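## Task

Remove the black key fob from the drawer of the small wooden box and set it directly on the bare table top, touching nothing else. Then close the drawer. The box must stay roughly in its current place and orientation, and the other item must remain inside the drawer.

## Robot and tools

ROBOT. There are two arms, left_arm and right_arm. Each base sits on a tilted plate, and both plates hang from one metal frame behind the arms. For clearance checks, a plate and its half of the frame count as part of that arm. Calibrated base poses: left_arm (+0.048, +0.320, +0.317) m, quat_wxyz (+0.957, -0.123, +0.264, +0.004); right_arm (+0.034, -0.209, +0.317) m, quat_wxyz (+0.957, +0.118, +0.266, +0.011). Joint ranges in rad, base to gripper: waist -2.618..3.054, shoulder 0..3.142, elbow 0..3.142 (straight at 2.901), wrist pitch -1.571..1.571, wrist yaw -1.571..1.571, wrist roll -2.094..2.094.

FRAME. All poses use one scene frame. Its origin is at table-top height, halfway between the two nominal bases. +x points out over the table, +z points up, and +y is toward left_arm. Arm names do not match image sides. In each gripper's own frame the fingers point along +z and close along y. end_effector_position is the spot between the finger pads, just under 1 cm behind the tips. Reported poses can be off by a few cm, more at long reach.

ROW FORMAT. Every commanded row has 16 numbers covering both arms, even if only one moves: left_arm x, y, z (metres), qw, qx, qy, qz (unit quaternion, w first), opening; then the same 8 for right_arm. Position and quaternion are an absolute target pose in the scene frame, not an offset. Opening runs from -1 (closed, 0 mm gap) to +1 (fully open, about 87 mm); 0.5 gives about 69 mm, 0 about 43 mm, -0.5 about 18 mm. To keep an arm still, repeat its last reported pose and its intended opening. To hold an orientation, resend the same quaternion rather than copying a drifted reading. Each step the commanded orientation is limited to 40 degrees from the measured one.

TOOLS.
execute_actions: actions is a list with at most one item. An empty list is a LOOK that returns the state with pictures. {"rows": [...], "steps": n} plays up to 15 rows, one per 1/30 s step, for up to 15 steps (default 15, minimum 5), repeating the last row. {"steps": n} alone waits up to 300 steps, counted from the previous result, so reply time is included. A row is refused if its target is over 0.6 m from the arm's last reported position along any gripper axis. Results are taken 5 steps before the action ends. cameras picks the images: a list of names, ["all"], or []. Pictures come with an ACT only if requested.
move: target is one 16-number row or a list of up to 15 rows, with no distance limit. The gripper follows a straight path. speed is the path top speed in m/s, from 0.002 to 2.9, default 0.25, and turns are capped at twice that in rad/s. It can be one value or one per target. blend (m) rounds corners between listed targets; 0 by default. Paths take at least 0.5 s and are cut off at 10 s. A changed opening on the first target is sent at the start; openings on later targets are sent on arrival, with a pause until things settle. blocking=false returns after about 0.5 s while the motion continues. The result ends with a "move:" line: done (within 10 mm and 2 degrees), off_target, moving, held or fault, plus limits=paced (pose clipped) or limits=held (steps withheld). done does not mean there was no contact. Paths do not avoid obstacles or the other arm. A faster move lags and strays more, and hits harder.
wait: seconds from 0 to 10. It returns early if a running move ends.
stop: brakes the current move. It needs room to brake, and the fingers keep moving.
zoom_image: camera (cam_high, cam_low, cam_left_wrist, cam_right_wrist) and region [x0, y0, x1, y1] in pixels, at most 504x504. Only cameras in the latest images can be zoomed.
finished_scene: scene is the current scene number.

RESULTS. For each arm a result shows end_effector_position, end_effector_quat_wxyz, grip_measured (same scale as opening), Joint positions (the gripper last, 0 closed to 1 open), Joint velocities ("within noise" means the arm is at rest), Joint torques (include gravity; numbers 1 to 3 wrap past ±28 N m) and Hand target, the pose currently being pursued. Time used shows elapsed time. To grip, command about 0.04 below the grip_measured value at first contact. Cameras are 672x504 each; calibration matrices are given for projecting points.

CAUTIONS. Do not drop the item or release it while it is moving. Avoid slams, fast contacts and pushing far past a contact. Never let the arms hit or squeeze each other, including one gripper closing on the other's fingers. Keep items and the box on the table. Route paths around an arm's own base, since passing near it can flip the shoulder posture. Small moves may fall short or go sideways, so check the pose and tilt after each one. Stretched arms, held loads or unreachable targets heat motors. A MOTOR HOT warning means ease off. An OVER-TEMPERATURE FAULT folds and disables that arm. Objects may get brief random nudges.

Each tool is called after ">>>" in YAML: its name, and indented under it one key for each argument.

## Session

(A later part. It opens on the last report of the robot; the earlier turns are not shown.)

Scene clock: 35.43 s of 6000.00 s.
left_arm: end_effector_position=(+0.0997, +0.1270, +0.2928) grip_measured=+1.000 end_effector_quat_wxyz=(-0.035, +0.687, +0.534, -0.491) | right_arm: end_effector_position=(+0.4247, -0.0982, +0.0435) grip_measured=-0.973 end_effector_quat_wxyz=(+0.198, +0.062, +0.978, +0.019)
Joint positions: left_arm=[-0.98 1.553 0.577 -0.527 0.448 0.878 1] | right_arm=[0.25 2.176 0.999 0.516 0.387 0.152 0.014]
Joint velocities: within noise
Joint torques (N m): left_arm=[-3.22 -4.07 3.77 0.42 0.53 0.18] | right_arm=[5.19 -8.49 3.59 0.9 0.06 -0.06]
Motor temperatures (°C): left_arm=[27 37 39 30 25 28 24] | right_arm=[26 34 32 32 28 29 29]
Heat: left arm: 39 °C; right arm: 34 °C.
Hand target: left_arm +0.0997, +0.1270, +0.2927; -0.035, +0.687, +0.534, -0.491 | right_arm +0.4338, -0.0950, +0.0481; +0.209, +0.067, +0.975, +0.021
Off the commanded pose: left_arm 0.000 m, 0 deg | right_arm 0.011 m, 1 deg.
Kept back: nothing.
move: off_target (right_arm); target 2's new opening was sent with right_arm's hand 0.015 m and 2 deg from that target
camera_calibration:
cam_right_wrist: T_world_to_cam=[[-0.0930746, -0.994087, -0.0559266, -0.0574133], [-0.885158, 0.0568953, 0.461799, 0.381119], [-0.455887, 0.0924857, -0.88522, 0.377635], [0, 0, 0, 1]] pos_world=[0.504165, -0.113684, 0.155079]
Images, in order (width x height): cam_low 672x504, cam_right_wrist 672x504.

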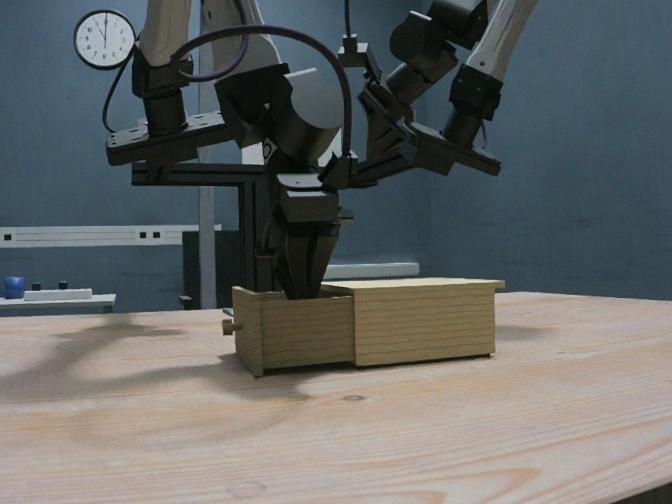

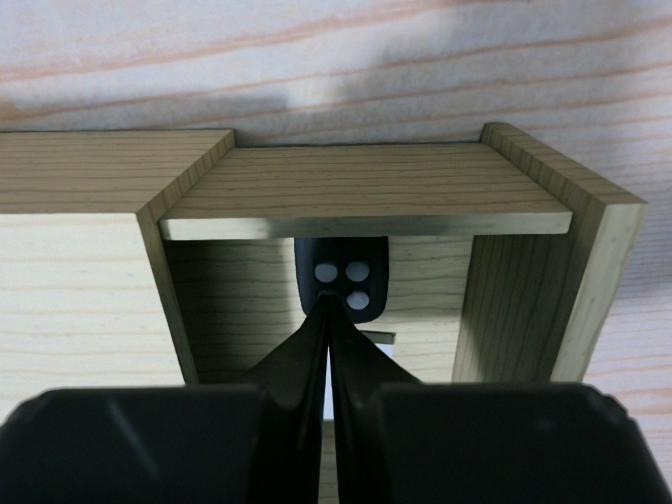

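>>> move:
  target:
    - [0.0997, 0.127, 0.2928, -0.035, 0.687, 0.534, -0.491, 1, 0.432, -0.098, 0.017, 0.2096, 0.0669, 0.9751, 0.0213, -1]
    - [0.0997, 0.127, 0.2928, -0.035, 0.687, 0.534, -0.491, 1, 0.432, -0.109, 0.017, 0.2096, 0.0669, 0.9751, 0.0213, -1]
  speed: [0.05, 0.03]
  cameras: ["cam_right_wrist"]

>>> zoom_image:
  camera: "cam_right_wrist"
  region: [120, 150, 504, 420]

Scene clock: 38.90 s of 6000.00 s.
left_arm: end_effector_position=(+0.0997, +0.1270, +0.2928) grip_measured=+1.000 end_effector_quat_wxyz=(-0.035, +0.687, +0.534, -0.491) | right_arm: end_effector_position=(+0.4249, -0.0986, +0.0399) grip_measured=-0.973 end_effector_quat_wxyz=(+0.198, +0.046, +0.979, +0.015)
Joint positions: left_arm=[-0.98 1.553 0.577 -0.527 0.448 0.878 1] | right_arm=[0.25 2.191 1.011 0.518 0.388 0.119 0.014]
Joint velocities: within noise
Joint torques (N m): left_arm=[-3.22 -4.05 3.77 0.42 0.52 0.17] | right_arm=[-0.55 -3.08 4.64 1.58 -0.39 -0.13]
Motor temperatures (°C): left_arm=[27 37 39 30 25 28 24] | right_arm=[26 34 32 32 28 29 29]
Heat: left arm: 39 °C; right arm: 34 °C.
Hand target: left_arm +0.0997, +0.1270, +0.2927; -0.035, +0.687, +0.534, -0.491 | right_arm +0.4303, -0.1101, +0.0196; +0.209, +0.066, +0.976, +0.020
Off the commanded pose: left_arm 0.000 m, 0 deg | right_arm 0.026 m, 3 deg.
Kept back: nothing.
move: off_target (right_arm)
camera_calibration:
cam_right_wrist: T_world_to_cam=[[-0.0635523, -0.99712, -0.0413774, -0.0714399], [-0.886224, 0.037323, 0.46175, 0.381546], [-0.458876, 0.0660149, -0.886044, 0.373332], [0, 0, 0, 1]] pos_world=[0.504908, -0.11012, 0.151654]
Images, in order (width x height): cam_right_wrist 672x504.

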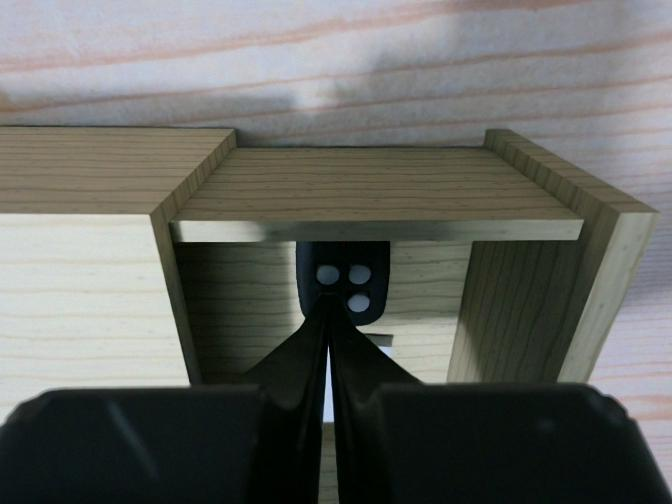

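Scaled by 1.312 from the camera's 672x504 image, which has a finer 960x720 frame.

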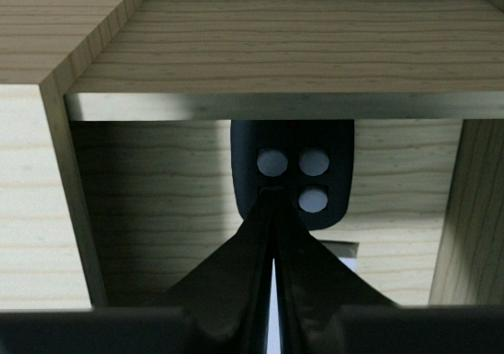

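>>> move:
  target:
    - [0.0997, 0.127, 0.2928, -0.035, 0.687, 0.534, -0.491, 1, 0.432, -0.101, 0.066, 0.2100, 0.0553, 0.9747, 0.0505, -0.06]
    - [0.0997, 0.127, 0.2928, -0.035, 0.687, 0.534, -0.491, 1, 0.434, -0.101, 0.023, 0.2100, 0.0553, 0.9747, 0.0505, -0.06]
    - [0.0997, 0.127, 0.2928, -0.035, 0.687, 0.534, -0.491, 1, 0.434, -0.102, 0.023, 0.2100, 0.0553, 0.9747, 0.0505, -0.4]
  speed: [0.1, 0.08, 0.1]
  cameras: ["cam_right_wrist", "cam_low"]

>>> zoom_image:
  camera: "cam_right_wrist"
  region: [120, 150, 504, 420]

Scene clock: 42.47 s of 6000.00 s.
left_arm: end_effector_position=(+0.0997, +0.1270, +0.2928) grip_measured=+1.000 end_effector_quat_wxyz=(-0.035, +0.687, +0.534, -0.491) | right_arm: end_effector_position=(+0.4309, -0.1082, +0.0398) grip_measured=-0.400 end_effector_quat_wxyz=(+0.206, +0.049, +0.977, +0.029)
Joint positions: left_arm=[-0.98 1.553 0.577 -0.527 0.448 0.878 1] | right_arm=[0.213 2.177 0.998 0.545 0.335 0.101 0.3]
Joint velocities: within noise
Joint torques (N m): left_arm=[-3.18 -4.08 3.79 0.43 0.53 0.18] | right_arm=[2.48 -3.45 5.2 1.31 -0.56 -0.11]
Motor temperatures (°C): left_arm=[27 37 39 30 25 28 24] | right_arm=[26 34 32 32 28 29 29]
Heat: left arm: 39 °C; right arm: 34 °C.
Hand target: left_arm +0.0997, +0.1270, +0.2927; -0.035, +0.687, +0.534, -0.491 | right_arm +0.4329, -0.1026, +0.0245; +0.209, +0.055, +0.975, +0.050
Off the commanded pose: left_arm 0.000 m, 0 deg | right_arm 0.018 m, 3 deg.
Kept back: nothing.
move: off_target (right_arm); target 3's new opening was sent with right_arm's hand 0.018 m and 1 deg from that target
camera_calibration:
cam_right_wrist: T_world_to_cam=[[-0.0649949, -0.995448, -0.0696993, -0.0786663], [-0.894017, 0.0270592, 0.447214, 0.390037], [-0.443293, 0.091379, -0.891707, 0.372838], [0, 0, 0, 1]] pos_world=[0.508864, -0.122932, 0.152549]
Images, in order (width x height): cam_low 672x504, cam_right_wrist 672x504.

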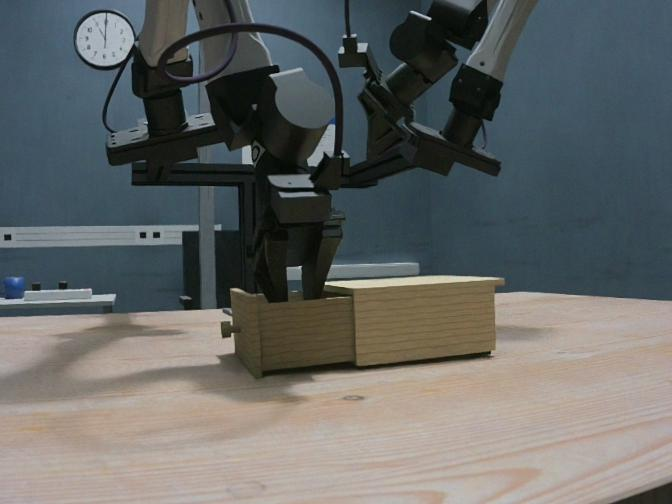

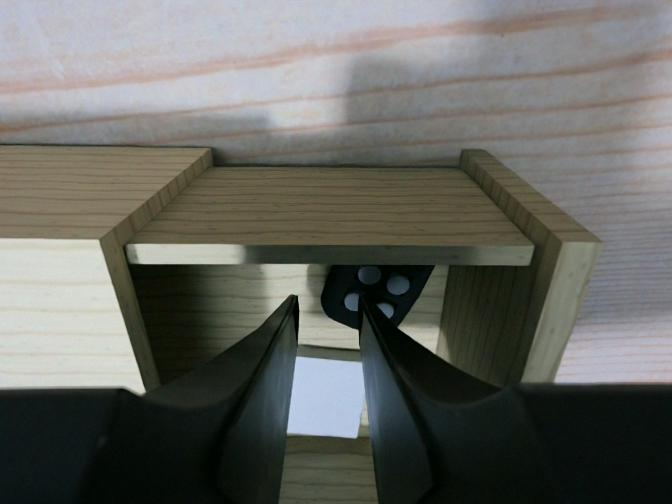

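Scaled by 1.312 from the camera's 672x504 image, which has a finer 960x720 frame.

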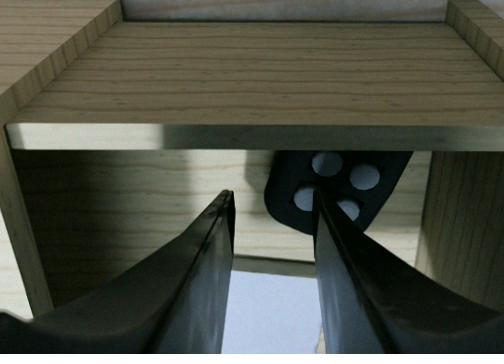

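>>> move:
  target:
    - [0.0997, 0.127, 0.2928, -0.035, 0.687, 0.534, -0.491, 1, 0.432, -0.106, 0.07, 0.2100, 0.0553, 0.9747, 0.0505, -0.4]
    - [0.0997, 0.127, 0.2928, -0.035, 0.687, 0.534, -0.491, 1, 0.432, -0.103, 0.125, 0.2096, 0.0669, 0.9751, 0.0213, -0.4]
  speed: [0.15, 0.3]
  blend: [0.02, 0]
  cameras: ["cam_right_wrist", "cam_low", "cam_high"]

>>> zoom_image:
  camera: "cam_right_wrist"
  region: [150, 100, 554, 400]

>>> zoom_image:
  camera: "cam_right_wrist"
  region: [220, 140, 460, 340]

Scene clock: 44.00 s of 6000.00 s.
left_arm: end_effector_position=(+0.0997, +0.1270, +0.2928) grip_measured=+1.000 end_effector_quat_wxyz=(-0.035, +0.687, +0.534, -0.491) | right_arm: end_effector_position=(+0.4248, -0.1013, +0.1164) grip_measured=-0.400 end_effector_quat_wxyz=(+0.199, +0.057, +0.978, +0.023)
Joint positions: left_arm=[-0.98 1.553 0.577 -0.527 0.448 0.878 1] | right_arm=[0.312 1.899 0.9 0.324 0.426 0.186 0.3]
Joint velocities: within noise
Joint torques (N m): left_arm=[-3.19 -4.12 3.7 0.43 0.54 0.18] | right_arm=[4.53 -9.58 3.58 0.85 0.16 -0.01]
Motor temperatures (°C): left_arm=[27 37 39 30 25 28 24] | right_arm=[26 35 32 32 28 29 29]
Heat: left arm: 39 °C; right arm: 35 °C.
Hand target: left_arm +0.0997, +0.1270, +0.2927; -0.035, +0.687, +0.534, -0.491 | right_arm +0.4319, -0.1029, +0.1248; +0.210, +0.067, +0.975, +0.022
Off the commanded pose: left_arm 0.000 m, 0 deg | right_arm 0.011 m, 2 deg.
Kept back: nothing.
move: off_target (right_arm)
camera_calibration:
cam_right_wrist: T_world_to_cam=[[-0.0830083, -0.994622, -0.0619362, -0.0600865], [-0.886362, 0.0452804, 0.460773, 0.347137], [-0.455491, 0.0931459, -0.885354, 0.442487], [0, 0, 0, 1]] pos_world=[0.50425, -0.116698, 0.228085]
Images, in order (width x height): cam_high 672x504, cam_low 672x504, cam_right_wrist 672x504.

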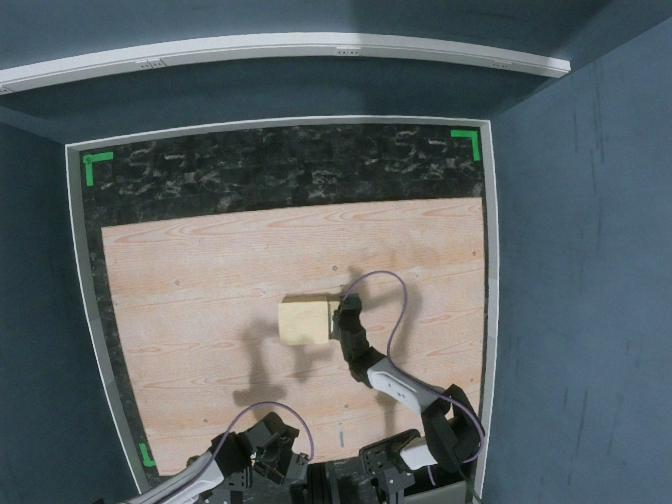

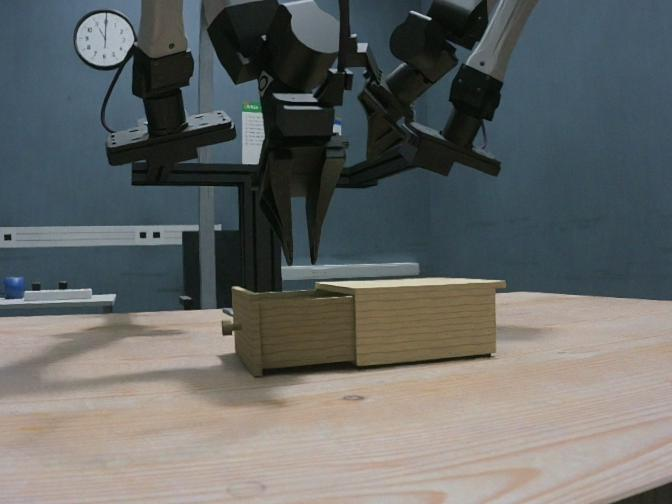

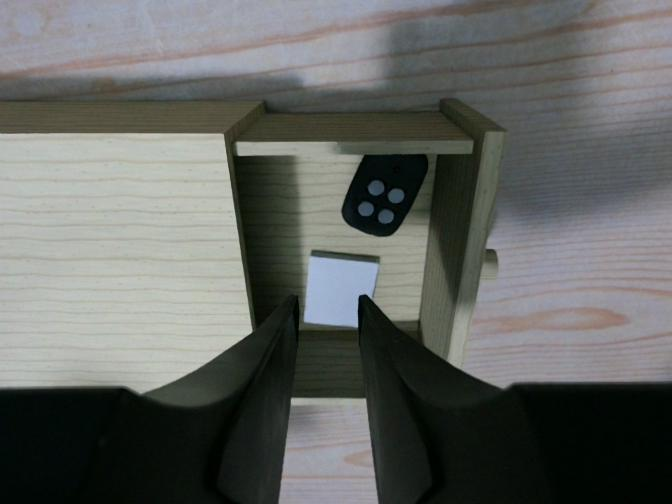

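Scaled by 1.248 from the camera's 672x504 image, which has a finer 960x720 frame.

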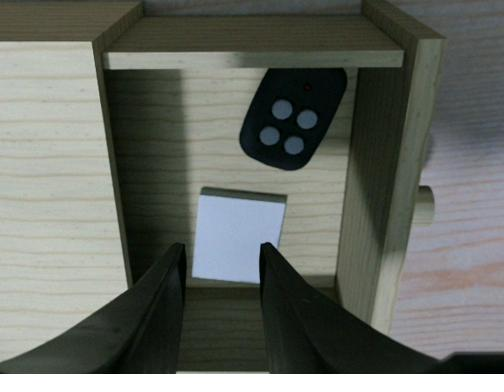

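Scaled by 2.100 from the camera's 672x504 image, which has a finer 960x720 frame.

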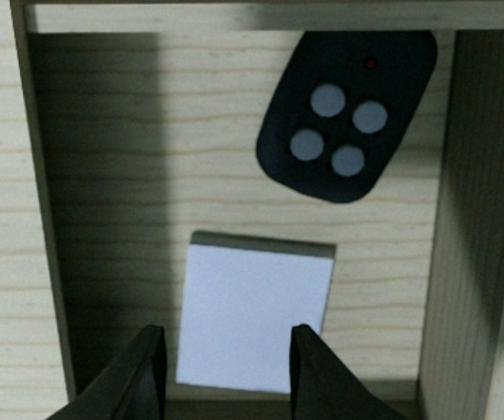

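>>> move:
  target: [0.0997, 0.127, 0.2928, -0.035, 0.687, 0.534, -0.491, 1, 0.434, -0.1205, 0.076, 0.2549, 0.1806, 0.9420, -0.1228, 0]
  speed: 0.2
  cameras: ["cam_right_wrist", "cam_low"]

>>> zoom_image:
  camera: "cam_right_wrist"
  region: [150, 100, 554, 400]

>>> zoom_image:
  camera: "cam_low"
  region: [200, 120, 420, 390]

Scene clock: 48.83 s of 6000.00 s.
left_arm: end_effector_position=(+0.0997, +0.1270, +0.2928) grip_measured=+1.000 end_effector_quat_wxyz=(-0.035, +0.687, +0.534, -0.491) | right_arm: end_effector_position=(+0.4293, -0.1273, +0.0764) grip_measured=+0.000 end_effector_quat_wxyz=(+0.244, +0.172, +0.946, -0.124)
Joint positions: left_arm=[-0.98 1.553 0.577 -0.527 0.448 0.878 1] | right_arm=[0.334 2.118 0.974 0.498 0.793 0.351 0.5]
Joint velocities: within noise
Joint torques (N m): left_arm=[-3.25 -4.08 3.79 0.43 0.53 0.18] | right_arm=[6.2 -6.38 4 1.07 0.36 0.01]
Motor temperatures (°C): left_arm=[27 37 39 30 25 27 24] | right_arm=[26 35 32 32 28 29 29]
Heat: left arm: 39 °C; right arm: 35 °C.
Hand target: left_arm +0.0997, +0.1270, +0.2927; -0.035, +0.687, +0.534, -0.491 | right_arm +0.4339, -0.1204, +0.0763; +0.255, +0.181, +0.942, -0.122
Off the commanded pose: left_arm 0.000 m, 0 deg | right_arm 0.008 m, 2 deg.
Kept back: nothing.
move: done
camera_calibration:
cam_right_wrist: T_world_to_cam=[[-0.368534, -0.915793, 0.159706, 0.0276953], [-0.852238, 0.401456, 0.335444, 0.411082], [-0.371312, -0.0124852, -0.928424, 0.365252], [0, 0, 0, 1]] pos_world=[0.49617, -0.135108, 0.196791]
Images, in order (width x height): cam_low 672x504, cam_right_wrist 672x504.

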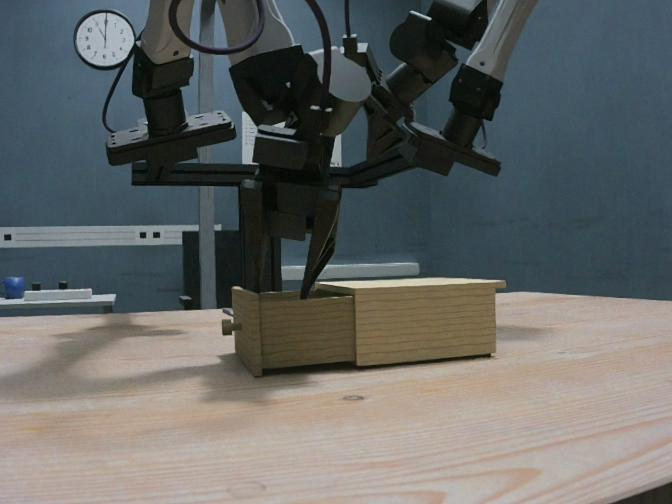

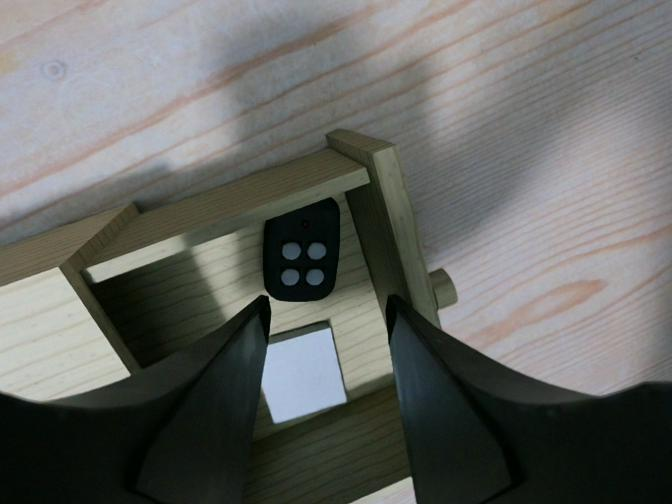

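Scaled by 1.248 from the camera's 672x504 image, which has a finer 960x720 frame.

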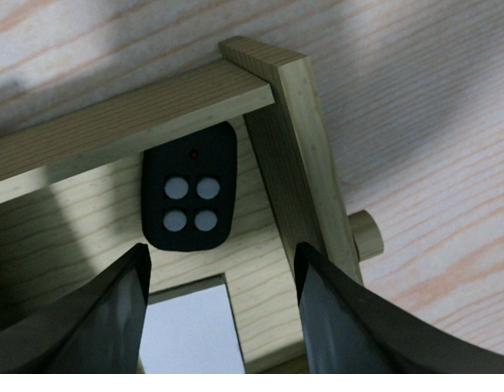

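Scaled by 1.867 from the camera's 672x504 image, which has a finer 960x720 frame.

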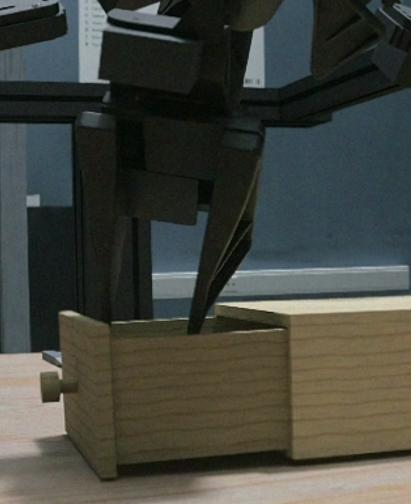

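>>> move:
  target:
    - [0.0997, 0.127, 0.2928, -0.035, 0.687, 0.534, -0.491, 1, 0.432, -0.1125, 0.072, 0.2549, 0.1806, 0.9420, -0.1228, -0.05]
    - [0.0997, 0.127, 0.2928, -0.035, 0.687, 0.534, -0.491, 1, 0.432, -0.1135, 0.050, 0.2549, 0.1806, 0.9420, -0.1228, -0.05]
  speed: 0.08
  blend: [0.005, 0]
  cameras: ["cam_right_wrist", "cam_low"]

>>> zoom_image:
  camera: "cam_right_wrist"
  region: [150, 100, 554, 400]

Scene clock: 51.27 s of 6000.00 s.
left_arm: end_effector_position=(+0.0997, +0.1270, +0.2928) grip_measured=+1.000 end_effector_quat_wxyz=(-0.035, +0.687, +0.534, -0.491) | right_arm: end_effector_position=(+0.4263, -0.1143, +0.0556) grip_measured=-0.050 end_effector_quat_wxyz=(+0.247, +0.172, +0.945, -0.127)
Joint positions: left_arm=[-0.98 1.553 0.577 -0.527 0.448 0.878 1] | right_arm=[0.348 2.218 1.02 0.552 0.811 0.356 0.475]
Joint velocities: within noise
Joint torques (N m): left_arm=[-3.22 -4.07 3.77 0.44 0.53 0.18] | right_arm=[4.22 -6.22 4.07 1.14 0.14 -0.11]
Motor temperatures (°C): left_arm=[27 37 39 30 25 27 23] | right_arm=[26 35 32 32 28 29 29]
Heat: left arm: 39 °C; right arm: 35 °C.
Hand target: left_arm +0.0997, +0.1270, +0.2927; -0.035, +0.687, +0.534, -0.491 | right_arm +0.4319, -0.1136, +0.0504; +0.255, +0.181, +0.942, -0.123
Off the commanded pose: left_arm 0.000 m, 0 deg | right_arm 0.008 m, 1 deg.
Kept back: nothing.
move: done; blend cut to 0 m at target 1
camera_calibration:
cam_right_wrist: T_world_to_cam=[[-0.369713, -0.914524, 0.164187, 0.0421989], [-0.854109, 0.404076, 0.327445, 0.411762], [-0.3658, -0.0191733, -0.930496, 0.341991], [0, 0, 0, 1]] pos_world=[0.492392, -0.121234, 0.176463]
Images, in order (width x height): cam_low 672x504, cam_right_wrist 672x504.

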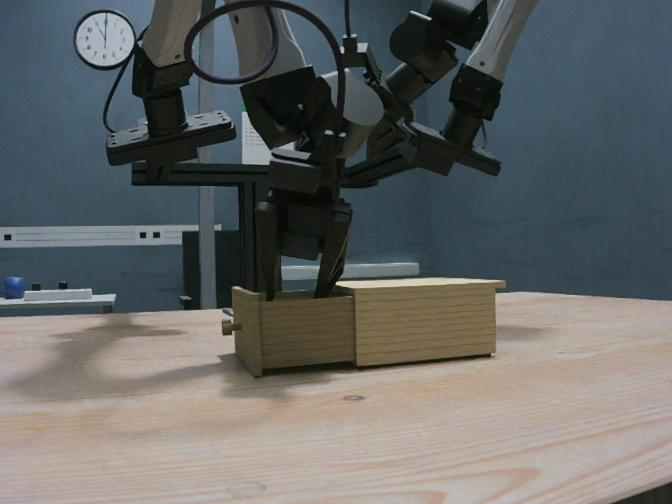

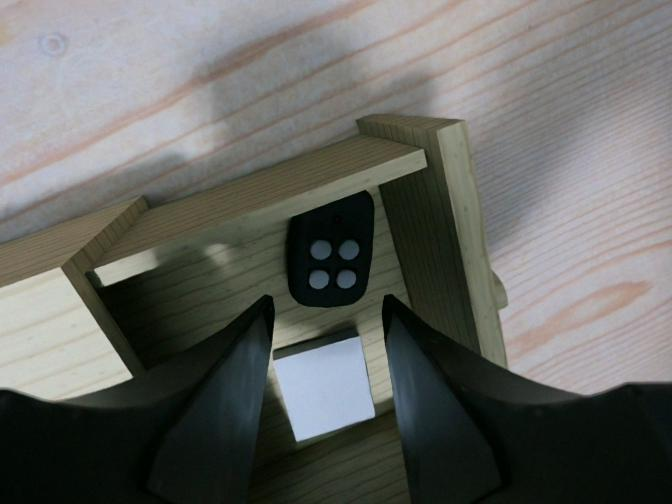

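Scaled by 1.248 from the camera's 672x504 image, which has a finer 960x720 frame.

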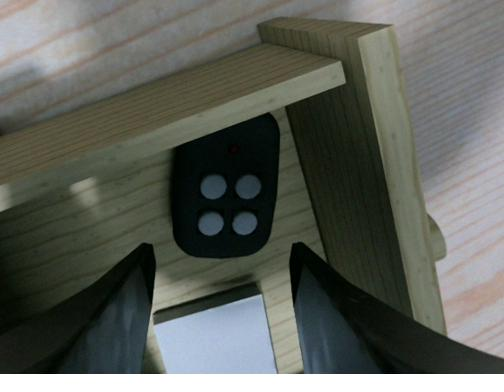

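>>> move:
  target: [0.0997, 0.127, 0.2928, -0.035, 0.687, 0.534, -0.491, 1, 0.4335, -0.1175, 0.024, 0.2549, 0.1806, 0.9420, -0.1228, -0.05]
  speed: 0.06
  cameras: ["cam_right_wrist", "cam_low"]

>>> zoom_image:
  camera: "cam_right_wrist"
  region: [150, 150, 554, 450]

Scene clock: 54.53 s of 6000.00 s.
left_arm: end_effector_position=(+0.0997, +0.1270, +0.2928) grip_measured=+1.000 end_effector_quat_wxyz=(-0.035, +0.687, +0.534, -0.491) | right_arm: end_effector_position=(+0.4349, -0.1283, +0.0437) grip_measured=-0.051 end_effector_quat_wxyz=(+0.260, +0.173, +0.938, -0.149)
Joint positions: left_arm=[-0.98 1.553 0.577 -0.527 0.448 0.878 1] | right_arm=[0.317 2.27 1.052 0.622 0.835 0.304 0.475]
Joint velocities: within noise
Joint torques (N m): left_arm=[-3.22 -4.1 3.74 0.43 0.53 0.18] | right_arm=[3.93 -3.9 4.94 1.09 -0.37 0.18]
Motor temperatures (°C): left_arm=[27 37 39 30 25 27 23] | right_arm=[26 35 31 32 28 29 29]
Heat: left arm: 39 °C; right arm: 35 °C.
Hand target: left_arm +0.0997, +0.1270, +0.2927; -0.035, +0.687, +0.534, -0.491 | right_arm +0.4323, -0.1180, +0.0259; +0.254, +0.181, +0.942, -0.123
Off the commanded pose: left_arm 0.000 m, 0 deg | right_arm 0.023 m, 3 deg.
Kept back: nothing.
move: off_target (right_arm)
camera_calibration:
cam_right_wrist: T_world_to_cam=[[-0.384516, -0.901282, 0.199597, 0.0411166], [-0.855358, 0.429174, 0.290123, 0.434131], [-0.347145, -0.0591695, -0.935943, 0.320736], [0, 0, 0, 1]] pos_world=[0.498489, -0.130282, 0.166032]
Images, in order (width x height): cam_low 672x504, cam_right_wrist 672x504.

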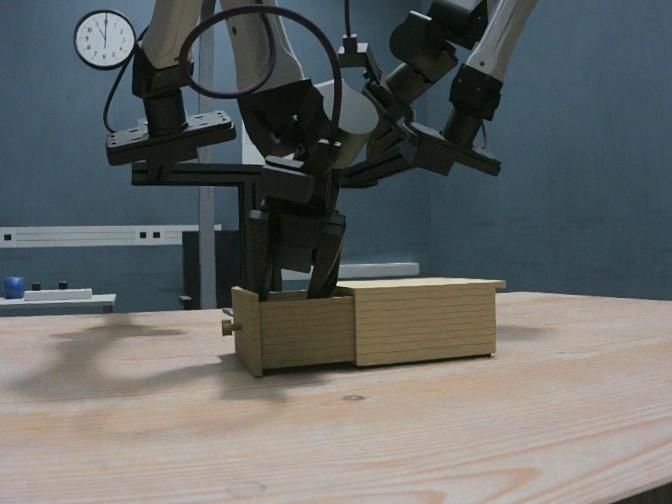

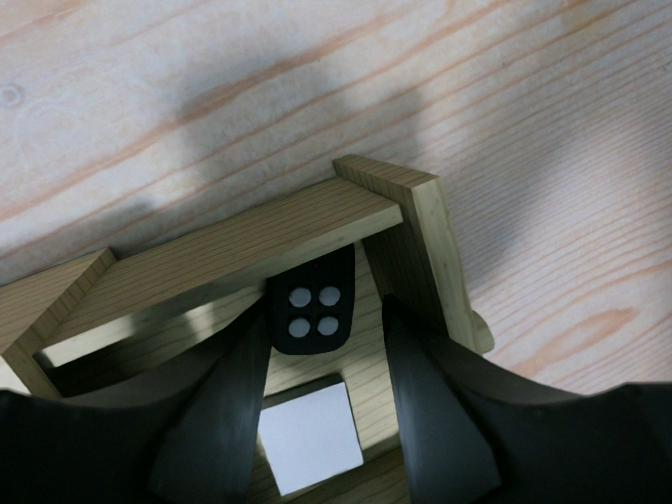

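Scaled by 1.248 from the camera's 672x504 image, which has a finer 960x720 frame.

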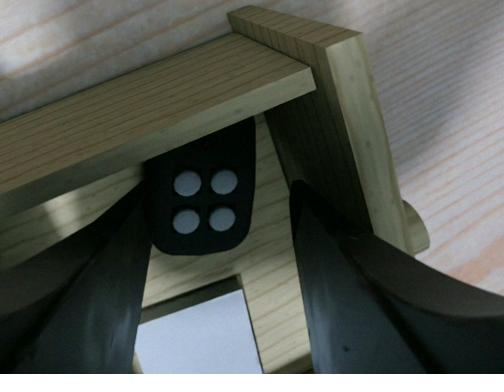

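>>> move:
  target: [0.0997, 0.127, 0.2928, -0.035, 0.687, 0.534, -0.491, 1, 0.431, -0.1145, 0.052, 0.2549, 0.1806, 0.9420, -0.1228, -0.02]
  speed: 0.08
  cameras: ["cam_right_wrist"]

>>> zoom_image:
  camera: "cam_right_wrist"
  region: [150, 150, 554, 450]

Scene clock: 55.90 s of 6000.00 s.
left_arm: end_effector_position=(+0.0997, +0.1270, +0.2928) grip_measured=+1.000 end_effector_quat_wxyz=(-0.035, +0.687, +0.534, -0.491) | right_arm: end_effector_position=(+0.4286, -0.1295, +0.0418) grip_measured=-0.021 end_effector_quat_wxyz=(+0.255, +0.185, +0.938, -0.147)
Joint positions: left_arm=[-0.98 1.553 0.577 -0.527 0.448 0.878 1] | right_arm=[0.314 2.269 1.037 0.617 0.833 0.337 0.49]
Joint velocities: within noise
Joint torques (N m): left_arm=[-3.23 -4.05 3.77 0.44 0.53 0.18] | right_arm=[7.39 -10.65 1.14 0.59 -0.06 0.03]
Motor temperatures (°C): left_arm=[27 37 39 30 25 27 23] | right_arm=[26 35 31 32 28 29 29]
Heat: left arm: 39 °C; right arm: 35 °C.
Hand target: left_arm +0.0997, +0.1270, +0.2927; -0.035, +0.687, +0.534, -0.491 | right_arm +0.4308, -0.1147, +0.0517; +0.255, +0.180, +0.942, -0.123
Off the commanded pose: left_arm 0.000 m, 0 deg | right_arm 0.018 m, 3 deg.
Kept back: nothing.
move: off_target (right_arm)
camera_calibration:
cam_right_wrist: T_world_to_cam=[[-0.403877, -0.894449, 0.191952, 0.047472], [-0.844203, 0.445241, 0.298466, 0.426707], [-0.352427, -0.0415029, -0.934919, 0.321236], [0, 0, 0, 1]] pos_world=[0.492612, -0.134194, 0.16386]
Images, in order (width x height): cam_right_wrist 672x504.

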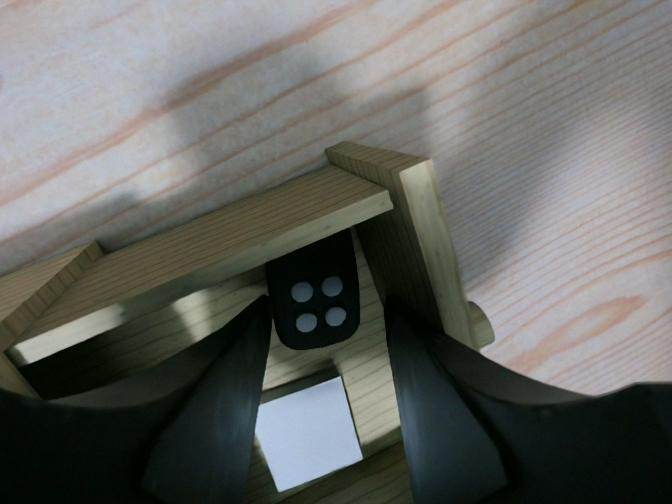

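Scaled by 1.248 from the camera's 672x504 image, which has a finer 960x720 frame.

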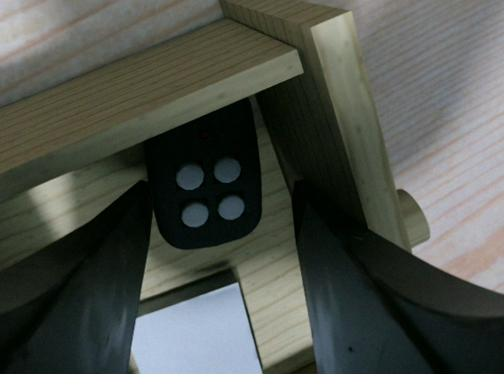

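>>> move:
  target:
    - [0.0997, 0.127, 0.2928, -0.035, 0.687, 0.534, -0.491, 1, 0.431, -0.123, 0.044, 0.2549, 0.1806, 0.9420, -0.1228, 0.15]
    - [0.0997, 0.127, 0.2928, -0.035, 0.687, 0.534, -0.491, 1, 0.431, -0.1235, 0.016, 0.2549, 0.1806, 0.9420, -0.1228, 0.15]
  speed: 0.08
  cameras: ["cam_right_wrist", "cam_low"]

>>> zoom_image:
  camera: "cam_right_wrist"
  region: [150, 150, 554, 450]

Scene clock: 60.80 s of 6000.00 s.
left_arm: end_effector_position=(+0.0997, +0.1270, +0.2928) grip_measured=+1.000 end_effector_quat_wxyz=(-0.035, +0.687, +0.534, -0.491) | right_arm: end_effector_position=(+0.4292, -0.1321, +0.0317) grip_measured=+0.148 end_effector_quat_wxyz=(+0.255, +0.176, +0.940, -0.145)
Joint positions: left_arm=[-0.98 1.553 0.577 -0.527 0.448 0.878 1] | right_arm=[0.296 2.302 1.05 0.652 0.811 0.304 0.574]
Joint velocities: within noise
Joint torques (N m): left_arm=[-3.25 -4.05 3.78 0.43 0.54 0.17] | right_arm=[3.67 -4.22 4.56 1.15 -0.26 -0.02]
Motor temperatures (°C): left_arm=[27 37 39 30 25 27 23] | right_arm=[26 36 31 32 28 29 29]
Heat: left arm: 39 °C; right arm: 36 °C.
Hand target: left_arm +0.0997, +0.1270, +0.2927; -0.035, +0.687, +0.534, -0.491 | right_arm +0.4302, -0.1238, +0.0173; +0.255, +0.181, +0.942, -0.123
Off the commanded pose: left_arm 0.000 m, 0 deg | right_arm 0.018 m, 3 deg.
Kept back: nothing.
move: off_target (right_arm)
camera_calibration:
cam_right_wrist: T_world_to_cam=[[-0.387646, -0.901374, 0.193018, 0.0393827], [-0.85079, 0.430444, 0.301453, 0.432139], [-0.354806, -0.0473611, -0.93374, 0.312121], [0, 0, 0, 1]] pos_world=[0.493669, -0.135731, 0.153568]
Images, in order (width x height): cam_low 672x504, cam_right_wrist 672x504.

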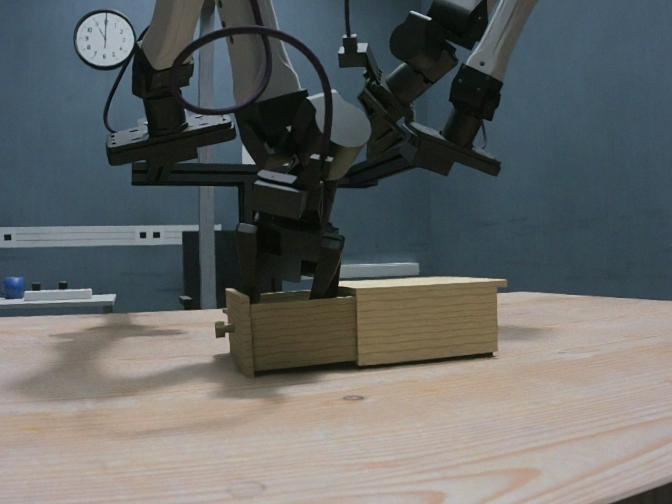

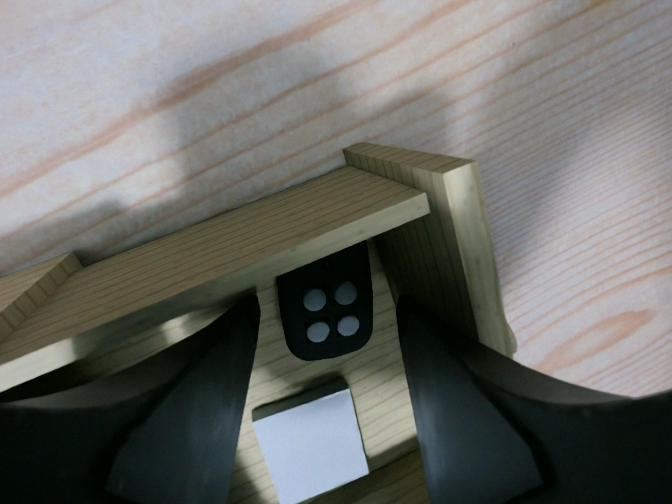

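Scaled by 1.248 from the camera's 672x504 image, which has a finer 960x720 frame.

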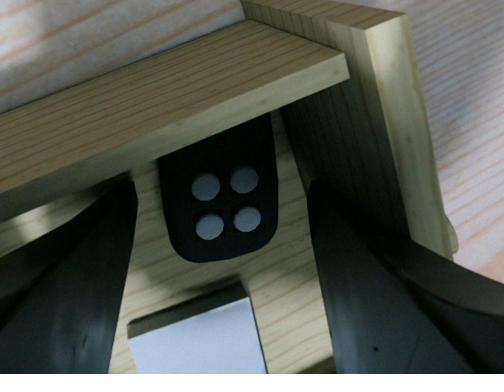

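>>> move:
  target:
    - [0.0997, 0.127, 0.2928, -0.035, 0.687, 0.534, -0.491, 1, 0.431, -0.1235, 0.016, 0.2549, 0.1806, 0.9420, -0.1228, -0.5]
    - [0.0997, 0.127, 0.2928, -0.035, 0.687, 0.534, -0.491, 1, 0.431, -0.125, 0.12, 0.2549, 0.1806, 0.9420, -0.1228, -0.5]
  speed: [0.08, 0.15]
  cameras: ["cam_right_wrist", "cam_low"]

>>> zoom_image:
  camera: "cam_right_wrist"
  region: [150, 150, 554, 450]

Scene clock: 63.30 s of 6000.00 s.
left_arm: end_effector_position=(+0.0997, +0.1270, +0.2928) grip_measured=+1.000 end_effector_quat_wxyz=(-0.035, +0.687, +0.534, -0.491) | right_arm: end_effector_position=(+0.4240, -0.1253, +0.1072) grip_measured=-0.188 end_effector_quat_wxyz=(+0.241, +0.169, +0.947, -0.124)
Joint positions: left_arm=[-0.98 1.553 0.577 -0.527 0.448 0.878 1] | right_arm=[0.376 2.005 0.926 0.401 0.824 0.384 0.406]
Joint velocities: within noise
Joint torques (N m): left_arm=[-3.18 -4.11 3.77 0.43 0.53 0.18] | right_arm=[5.76 -10.44 2.51 0.8 0.43 0.05]
Motor temperatures (°C): left_arm=[27 37 39 30 25 27 23] | right_arm=[26 36 31 32 28 29 29]
Heat: left arm: 39 °C; right arm: 36 °C.
Hand target: left_arm +0.0997, +0.1270, +0.2927; -0.035, +0.687, +0.534, -0.491 | right_arm +0.4310, -0.1250, +0.1196; +0.255, +0.181, +0.942, -0.122
Off the commanded pose: left_arm 0.000 m, 0 deg | right_arm 0.015 m, 2 deg.
Kept back: nothing.
move: off_target (right_arm)
camera_calibration:
cam_right_wrist: T_world_to_cam=[[-0.362267, -0.917675, 0.163201, 0.0193714], [-0.852651, 0.397005, 0.339667, 0.394552], [-0.376496, -0.016103, -0.926278, 0.39338], [0, 0, 0, 1]] pos_world=[0.491538, -0.132528, 0.227201]
Images, in order (width x height): cam_low 672x504, cam_right_wrist 672x504.

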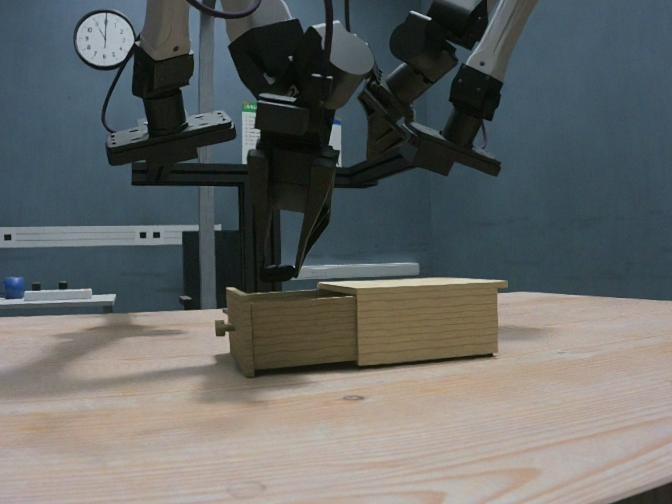

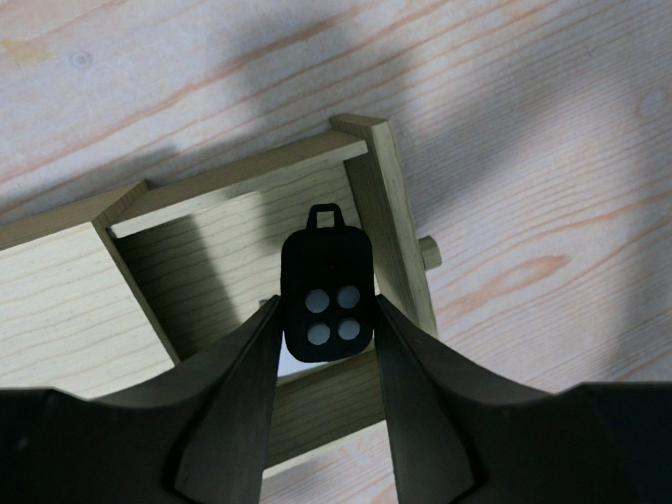

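Scaled by 1.248 from the camera's 672x504 image, which has a finer 960x720 frame.

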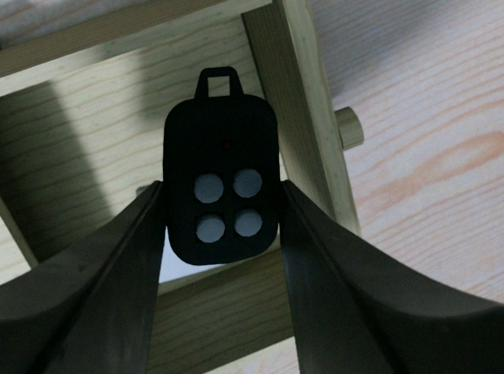

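>>> move:
  target:
    - [0.0997, 0.127, 0.2928, -0.035, 0.687, 0.534, -0.491, 1, 0.455, -0.20, 0.125, 0.2549, 0.1806, 0.9420, -0.1228, -0.5]
    - [0.0997, 0.127, 0.2928, -0.035, 0.687, 0.534, -0.491, 1, 0.495, -0.27, 0.055, 0.2549, 0.1806, 0.9420, -0.1228, -0.5]
    - [0.0997, 0.127, 0.2928, -0.035, 0.687, 0.534, -0.491, 1, 0.495, -0.27, 0.021, 0.2549, 0.1806, 0.9420, -0.1228, -0.5]
  speed: [0.25, 0.2, 0.05]
  blend: [0.03, 0.005, 0]
  cameras: ["cam_right_wrist", "cam_low", "cam_high"]

>>> zoom_image:
  camera: "cam_low"
  region: [0, 150, 300, 450]

>>> zoom_image:
  camera: "cam_high"
  region: [265, 260, 445, 360]

Scene clock: 65.83 s of 6000.00 s.
left_arm: end_effector_position=(+0.0997, +0.1270, +0.2928) grip_measured=+1.000 end_effector_quat_wxyz=(-0.035, +0.687, +0.534, -0.491) | right_arm: end_effector_position=(+0.4870, -0.2654, +0.0242) grip_measured=-0.188 end_effector_quat_wxyz=(+0.242, +0.177, +0.946, -0.122)
Joint positions: left_arm=[-0.98 1.553 0.577 -0.527 0.448 0.878 1] | right_arm=[-0.054 2.195 1.167 0.53 0.464 0.105 0.406]
Joint velocities: within noise
Joint torques (N m): left_arm=[-3.17 -4.1 3.74 0.43 0.54 0.18] | right_arm=[1.83 -7.61 4.78 1.31 0.04 -0.24]
Motor temperatures (°C): left_arm=[27 37 39 30 25 27 23] | right_arm=[26 36 31 32 28 29 29]
Heat: left arm: 39 °C; right arm: 36 °C.
Hand target: left_arm +0.0997, +0.1270, +0.2927; -0.035, +0.687, +0.534, -0.491 | right_arm +0.4948, -0.2699, +0.0214; +0.255, +0.181, +0.942, -0.123
Off the commanded pose: left_arm 0.000 m, 0 deg | right_arm 0.010 m, 2 deg.
Kept back: nothing.
move: done
camera_calibration:
cam_right_wrist: T_world_to_cam=[[-0.37623, -0.913479, 0.154942, -0.0647079], [-0.848049, 0.406869, 0.339515, 0.53236], [-0.373181, -0.00366248, -0.927751, 0.339666], [0, 0, 0, 1]] pos_world=[0.553879, -0.274466, 0.144407]
Images, in order (width x height): cam_high 672x504, cam_low 672x504, cam_right_wrist 672x504.

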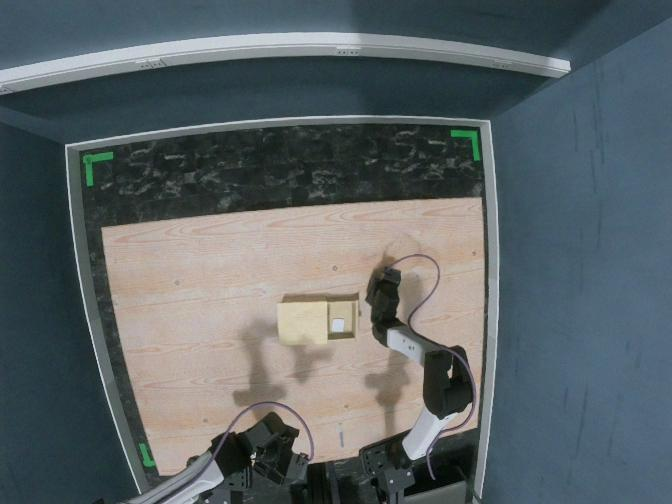

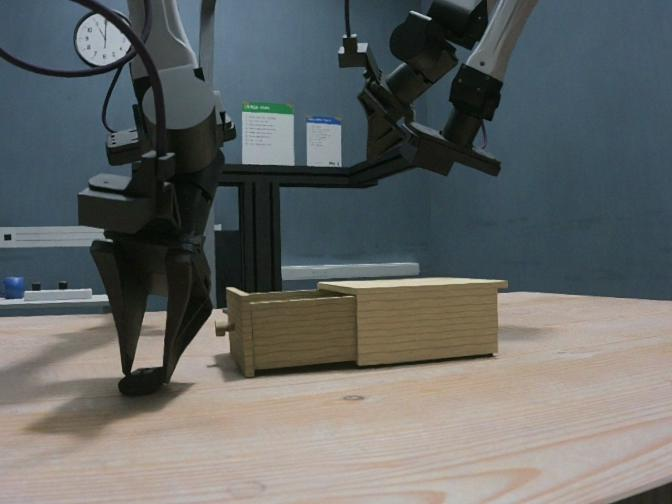

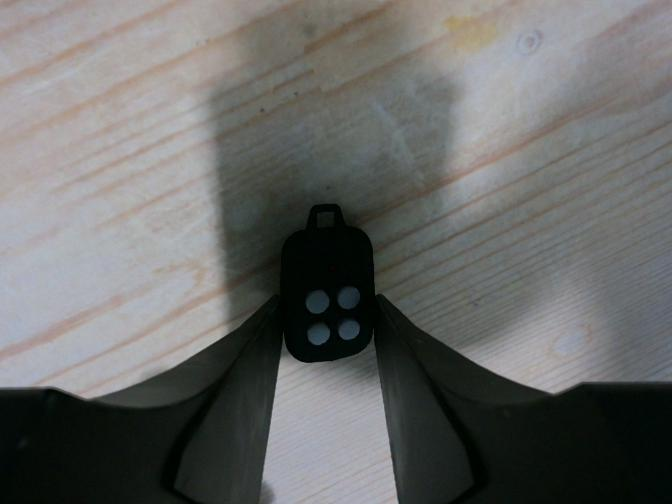

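Scaled by 1.680 from the camera's 672x504 image, which has a finer 960x720 frame.

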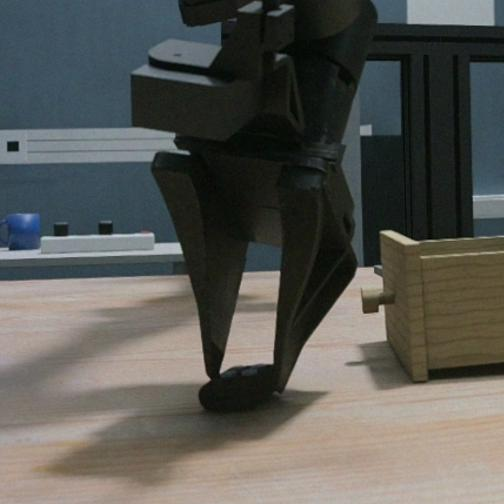

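Scaled by 2.800 from the camera's 672x504 image, which has a finer 960x720 frame.

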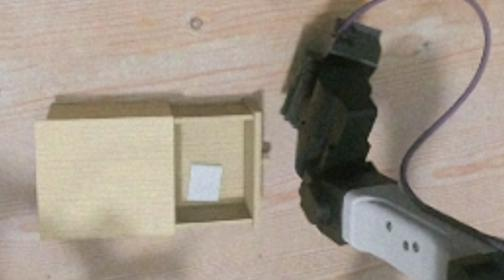

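>>> move:
  target:
    - [0.0997, 0.127, 0.2928, -0.035, 0.687, 0.534, -0.491, 1, 0.495, -0.27, 0.013, 0.2549, 0.1806, 0.9420, -0.1228, -0.5]
    - [0.0997, 0.127, 0.2928, -0.035, 0.687, 0.534, -0.491, 1, 0.495, -0.27, 0.014, 0.2549, 0.1806, 0.9420, -0.1228, 0.05]
    - [0.0997, 0.127, 0.2928, -0.035, 0.687, 0.534, -0.491, 1, 0.49, -0.266, 0.09, 0.2549, 0.1806, 0.9420, -0.1228, 0.05]
  speed: [0.03, 0.03, 0.15]
  cameras: ["cam_right_wrist", "cam_low"]

>>> zoom_image:
  camera: "cam_low"
  region: [50, 220, 350, 450]

Scene clock: 69.30 s of 6000.00 s.
left_arm: end_effector_position=(+0.0997, +0.1270, +0.2928) grip_measured=+1.000 end_effector_quat_wxyz=(-0.035, +0.687, +0.534, -0.491) | right_arm: end_effector_position=(+0.4813, -0.2652, +0.0760) grip_measured=+0.050 end_effector_quat_wxyz=(+0.240, +0.172, +0.948, -0.122)
Joint positions: left_arm=[-0.98 1.553 0.577 -0.527 0.448 0.878 1] | right_arm=[-0.028 1.998 1.05 0.442 0.483 0.11 0.525]
Joint velocities: within noise
Joint torques (N m): left_arm=[-3.22 -4.05 3.78 0.42 0.53 0.18] | right_arm=[3.6 -11.56 2.91 0.96 0.24 0]
Motor temperatures (°C): left_arm=[27 37 39 30 25 27 23] | right_arm=[26 37 31 32 28 29 29]
Heat: left arm: 39 °C; right arm: 37 °C.
Hand target: left_arm +0.0997, +0.1270, +0.2927; -0.035, +0.687, +0.534, -0.491 | right_arm +0.4900, -0.2660, +0.0896; +0.255, +0.181, +0.942, -0.123
Off the commanded pose: left_arm 0.000 m, 0 deg | right_arm 0.017 m, 2 deg.
Kept back: nothing.
move: off_target (right_arm); target 2's new opening was sent with right_arm's hand 0.013 m and 2 deg from that target
camera_calibration:
cam_right_wrist: T_world_to_cam=[[-0.365717, -0.917399, 0.156942, -0.0810202], [-0.850902, 0.397887, 0.343004, 0.508671], [-0.377116, -0.0081001, -0.92613, 0.386205], [0, 0, 0, 1]] pos_world=[0.548843, -0.273593, 0.195916]
Images, in order (width x height): cam_low 672x504, cam_right_wrist 672x504.

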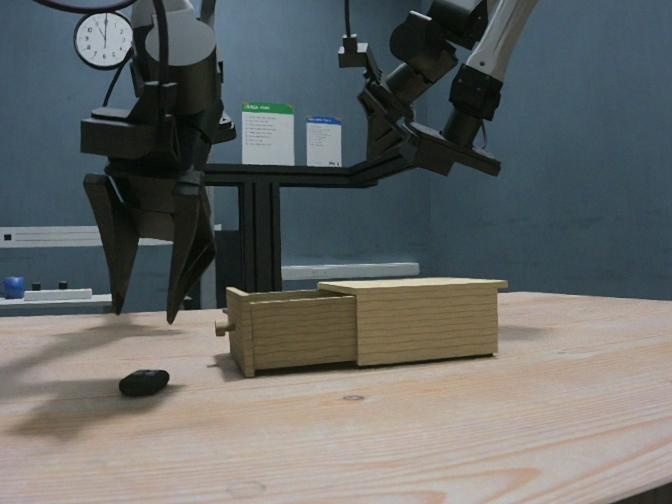

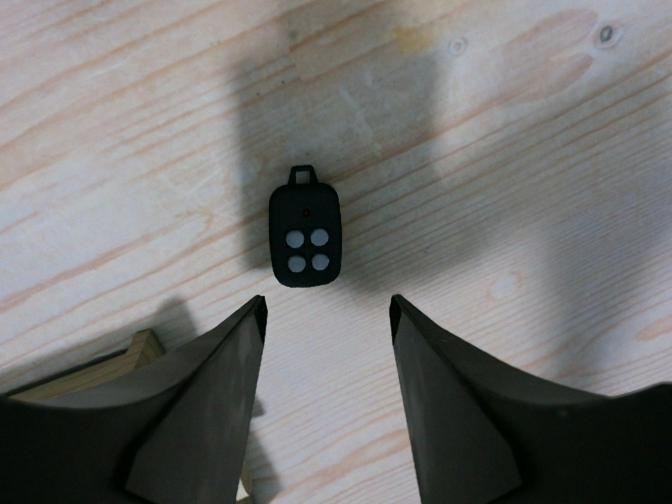

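Scaled by 1.680 from the camera's 672x504 image, which has a finer 960x720 frame.

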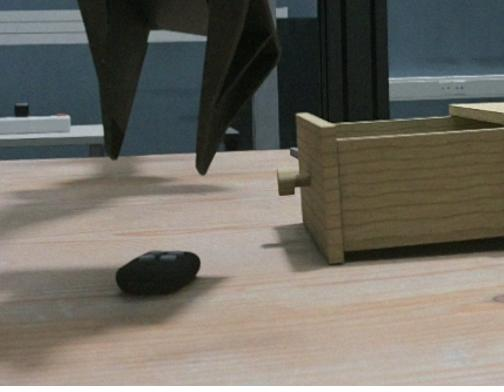

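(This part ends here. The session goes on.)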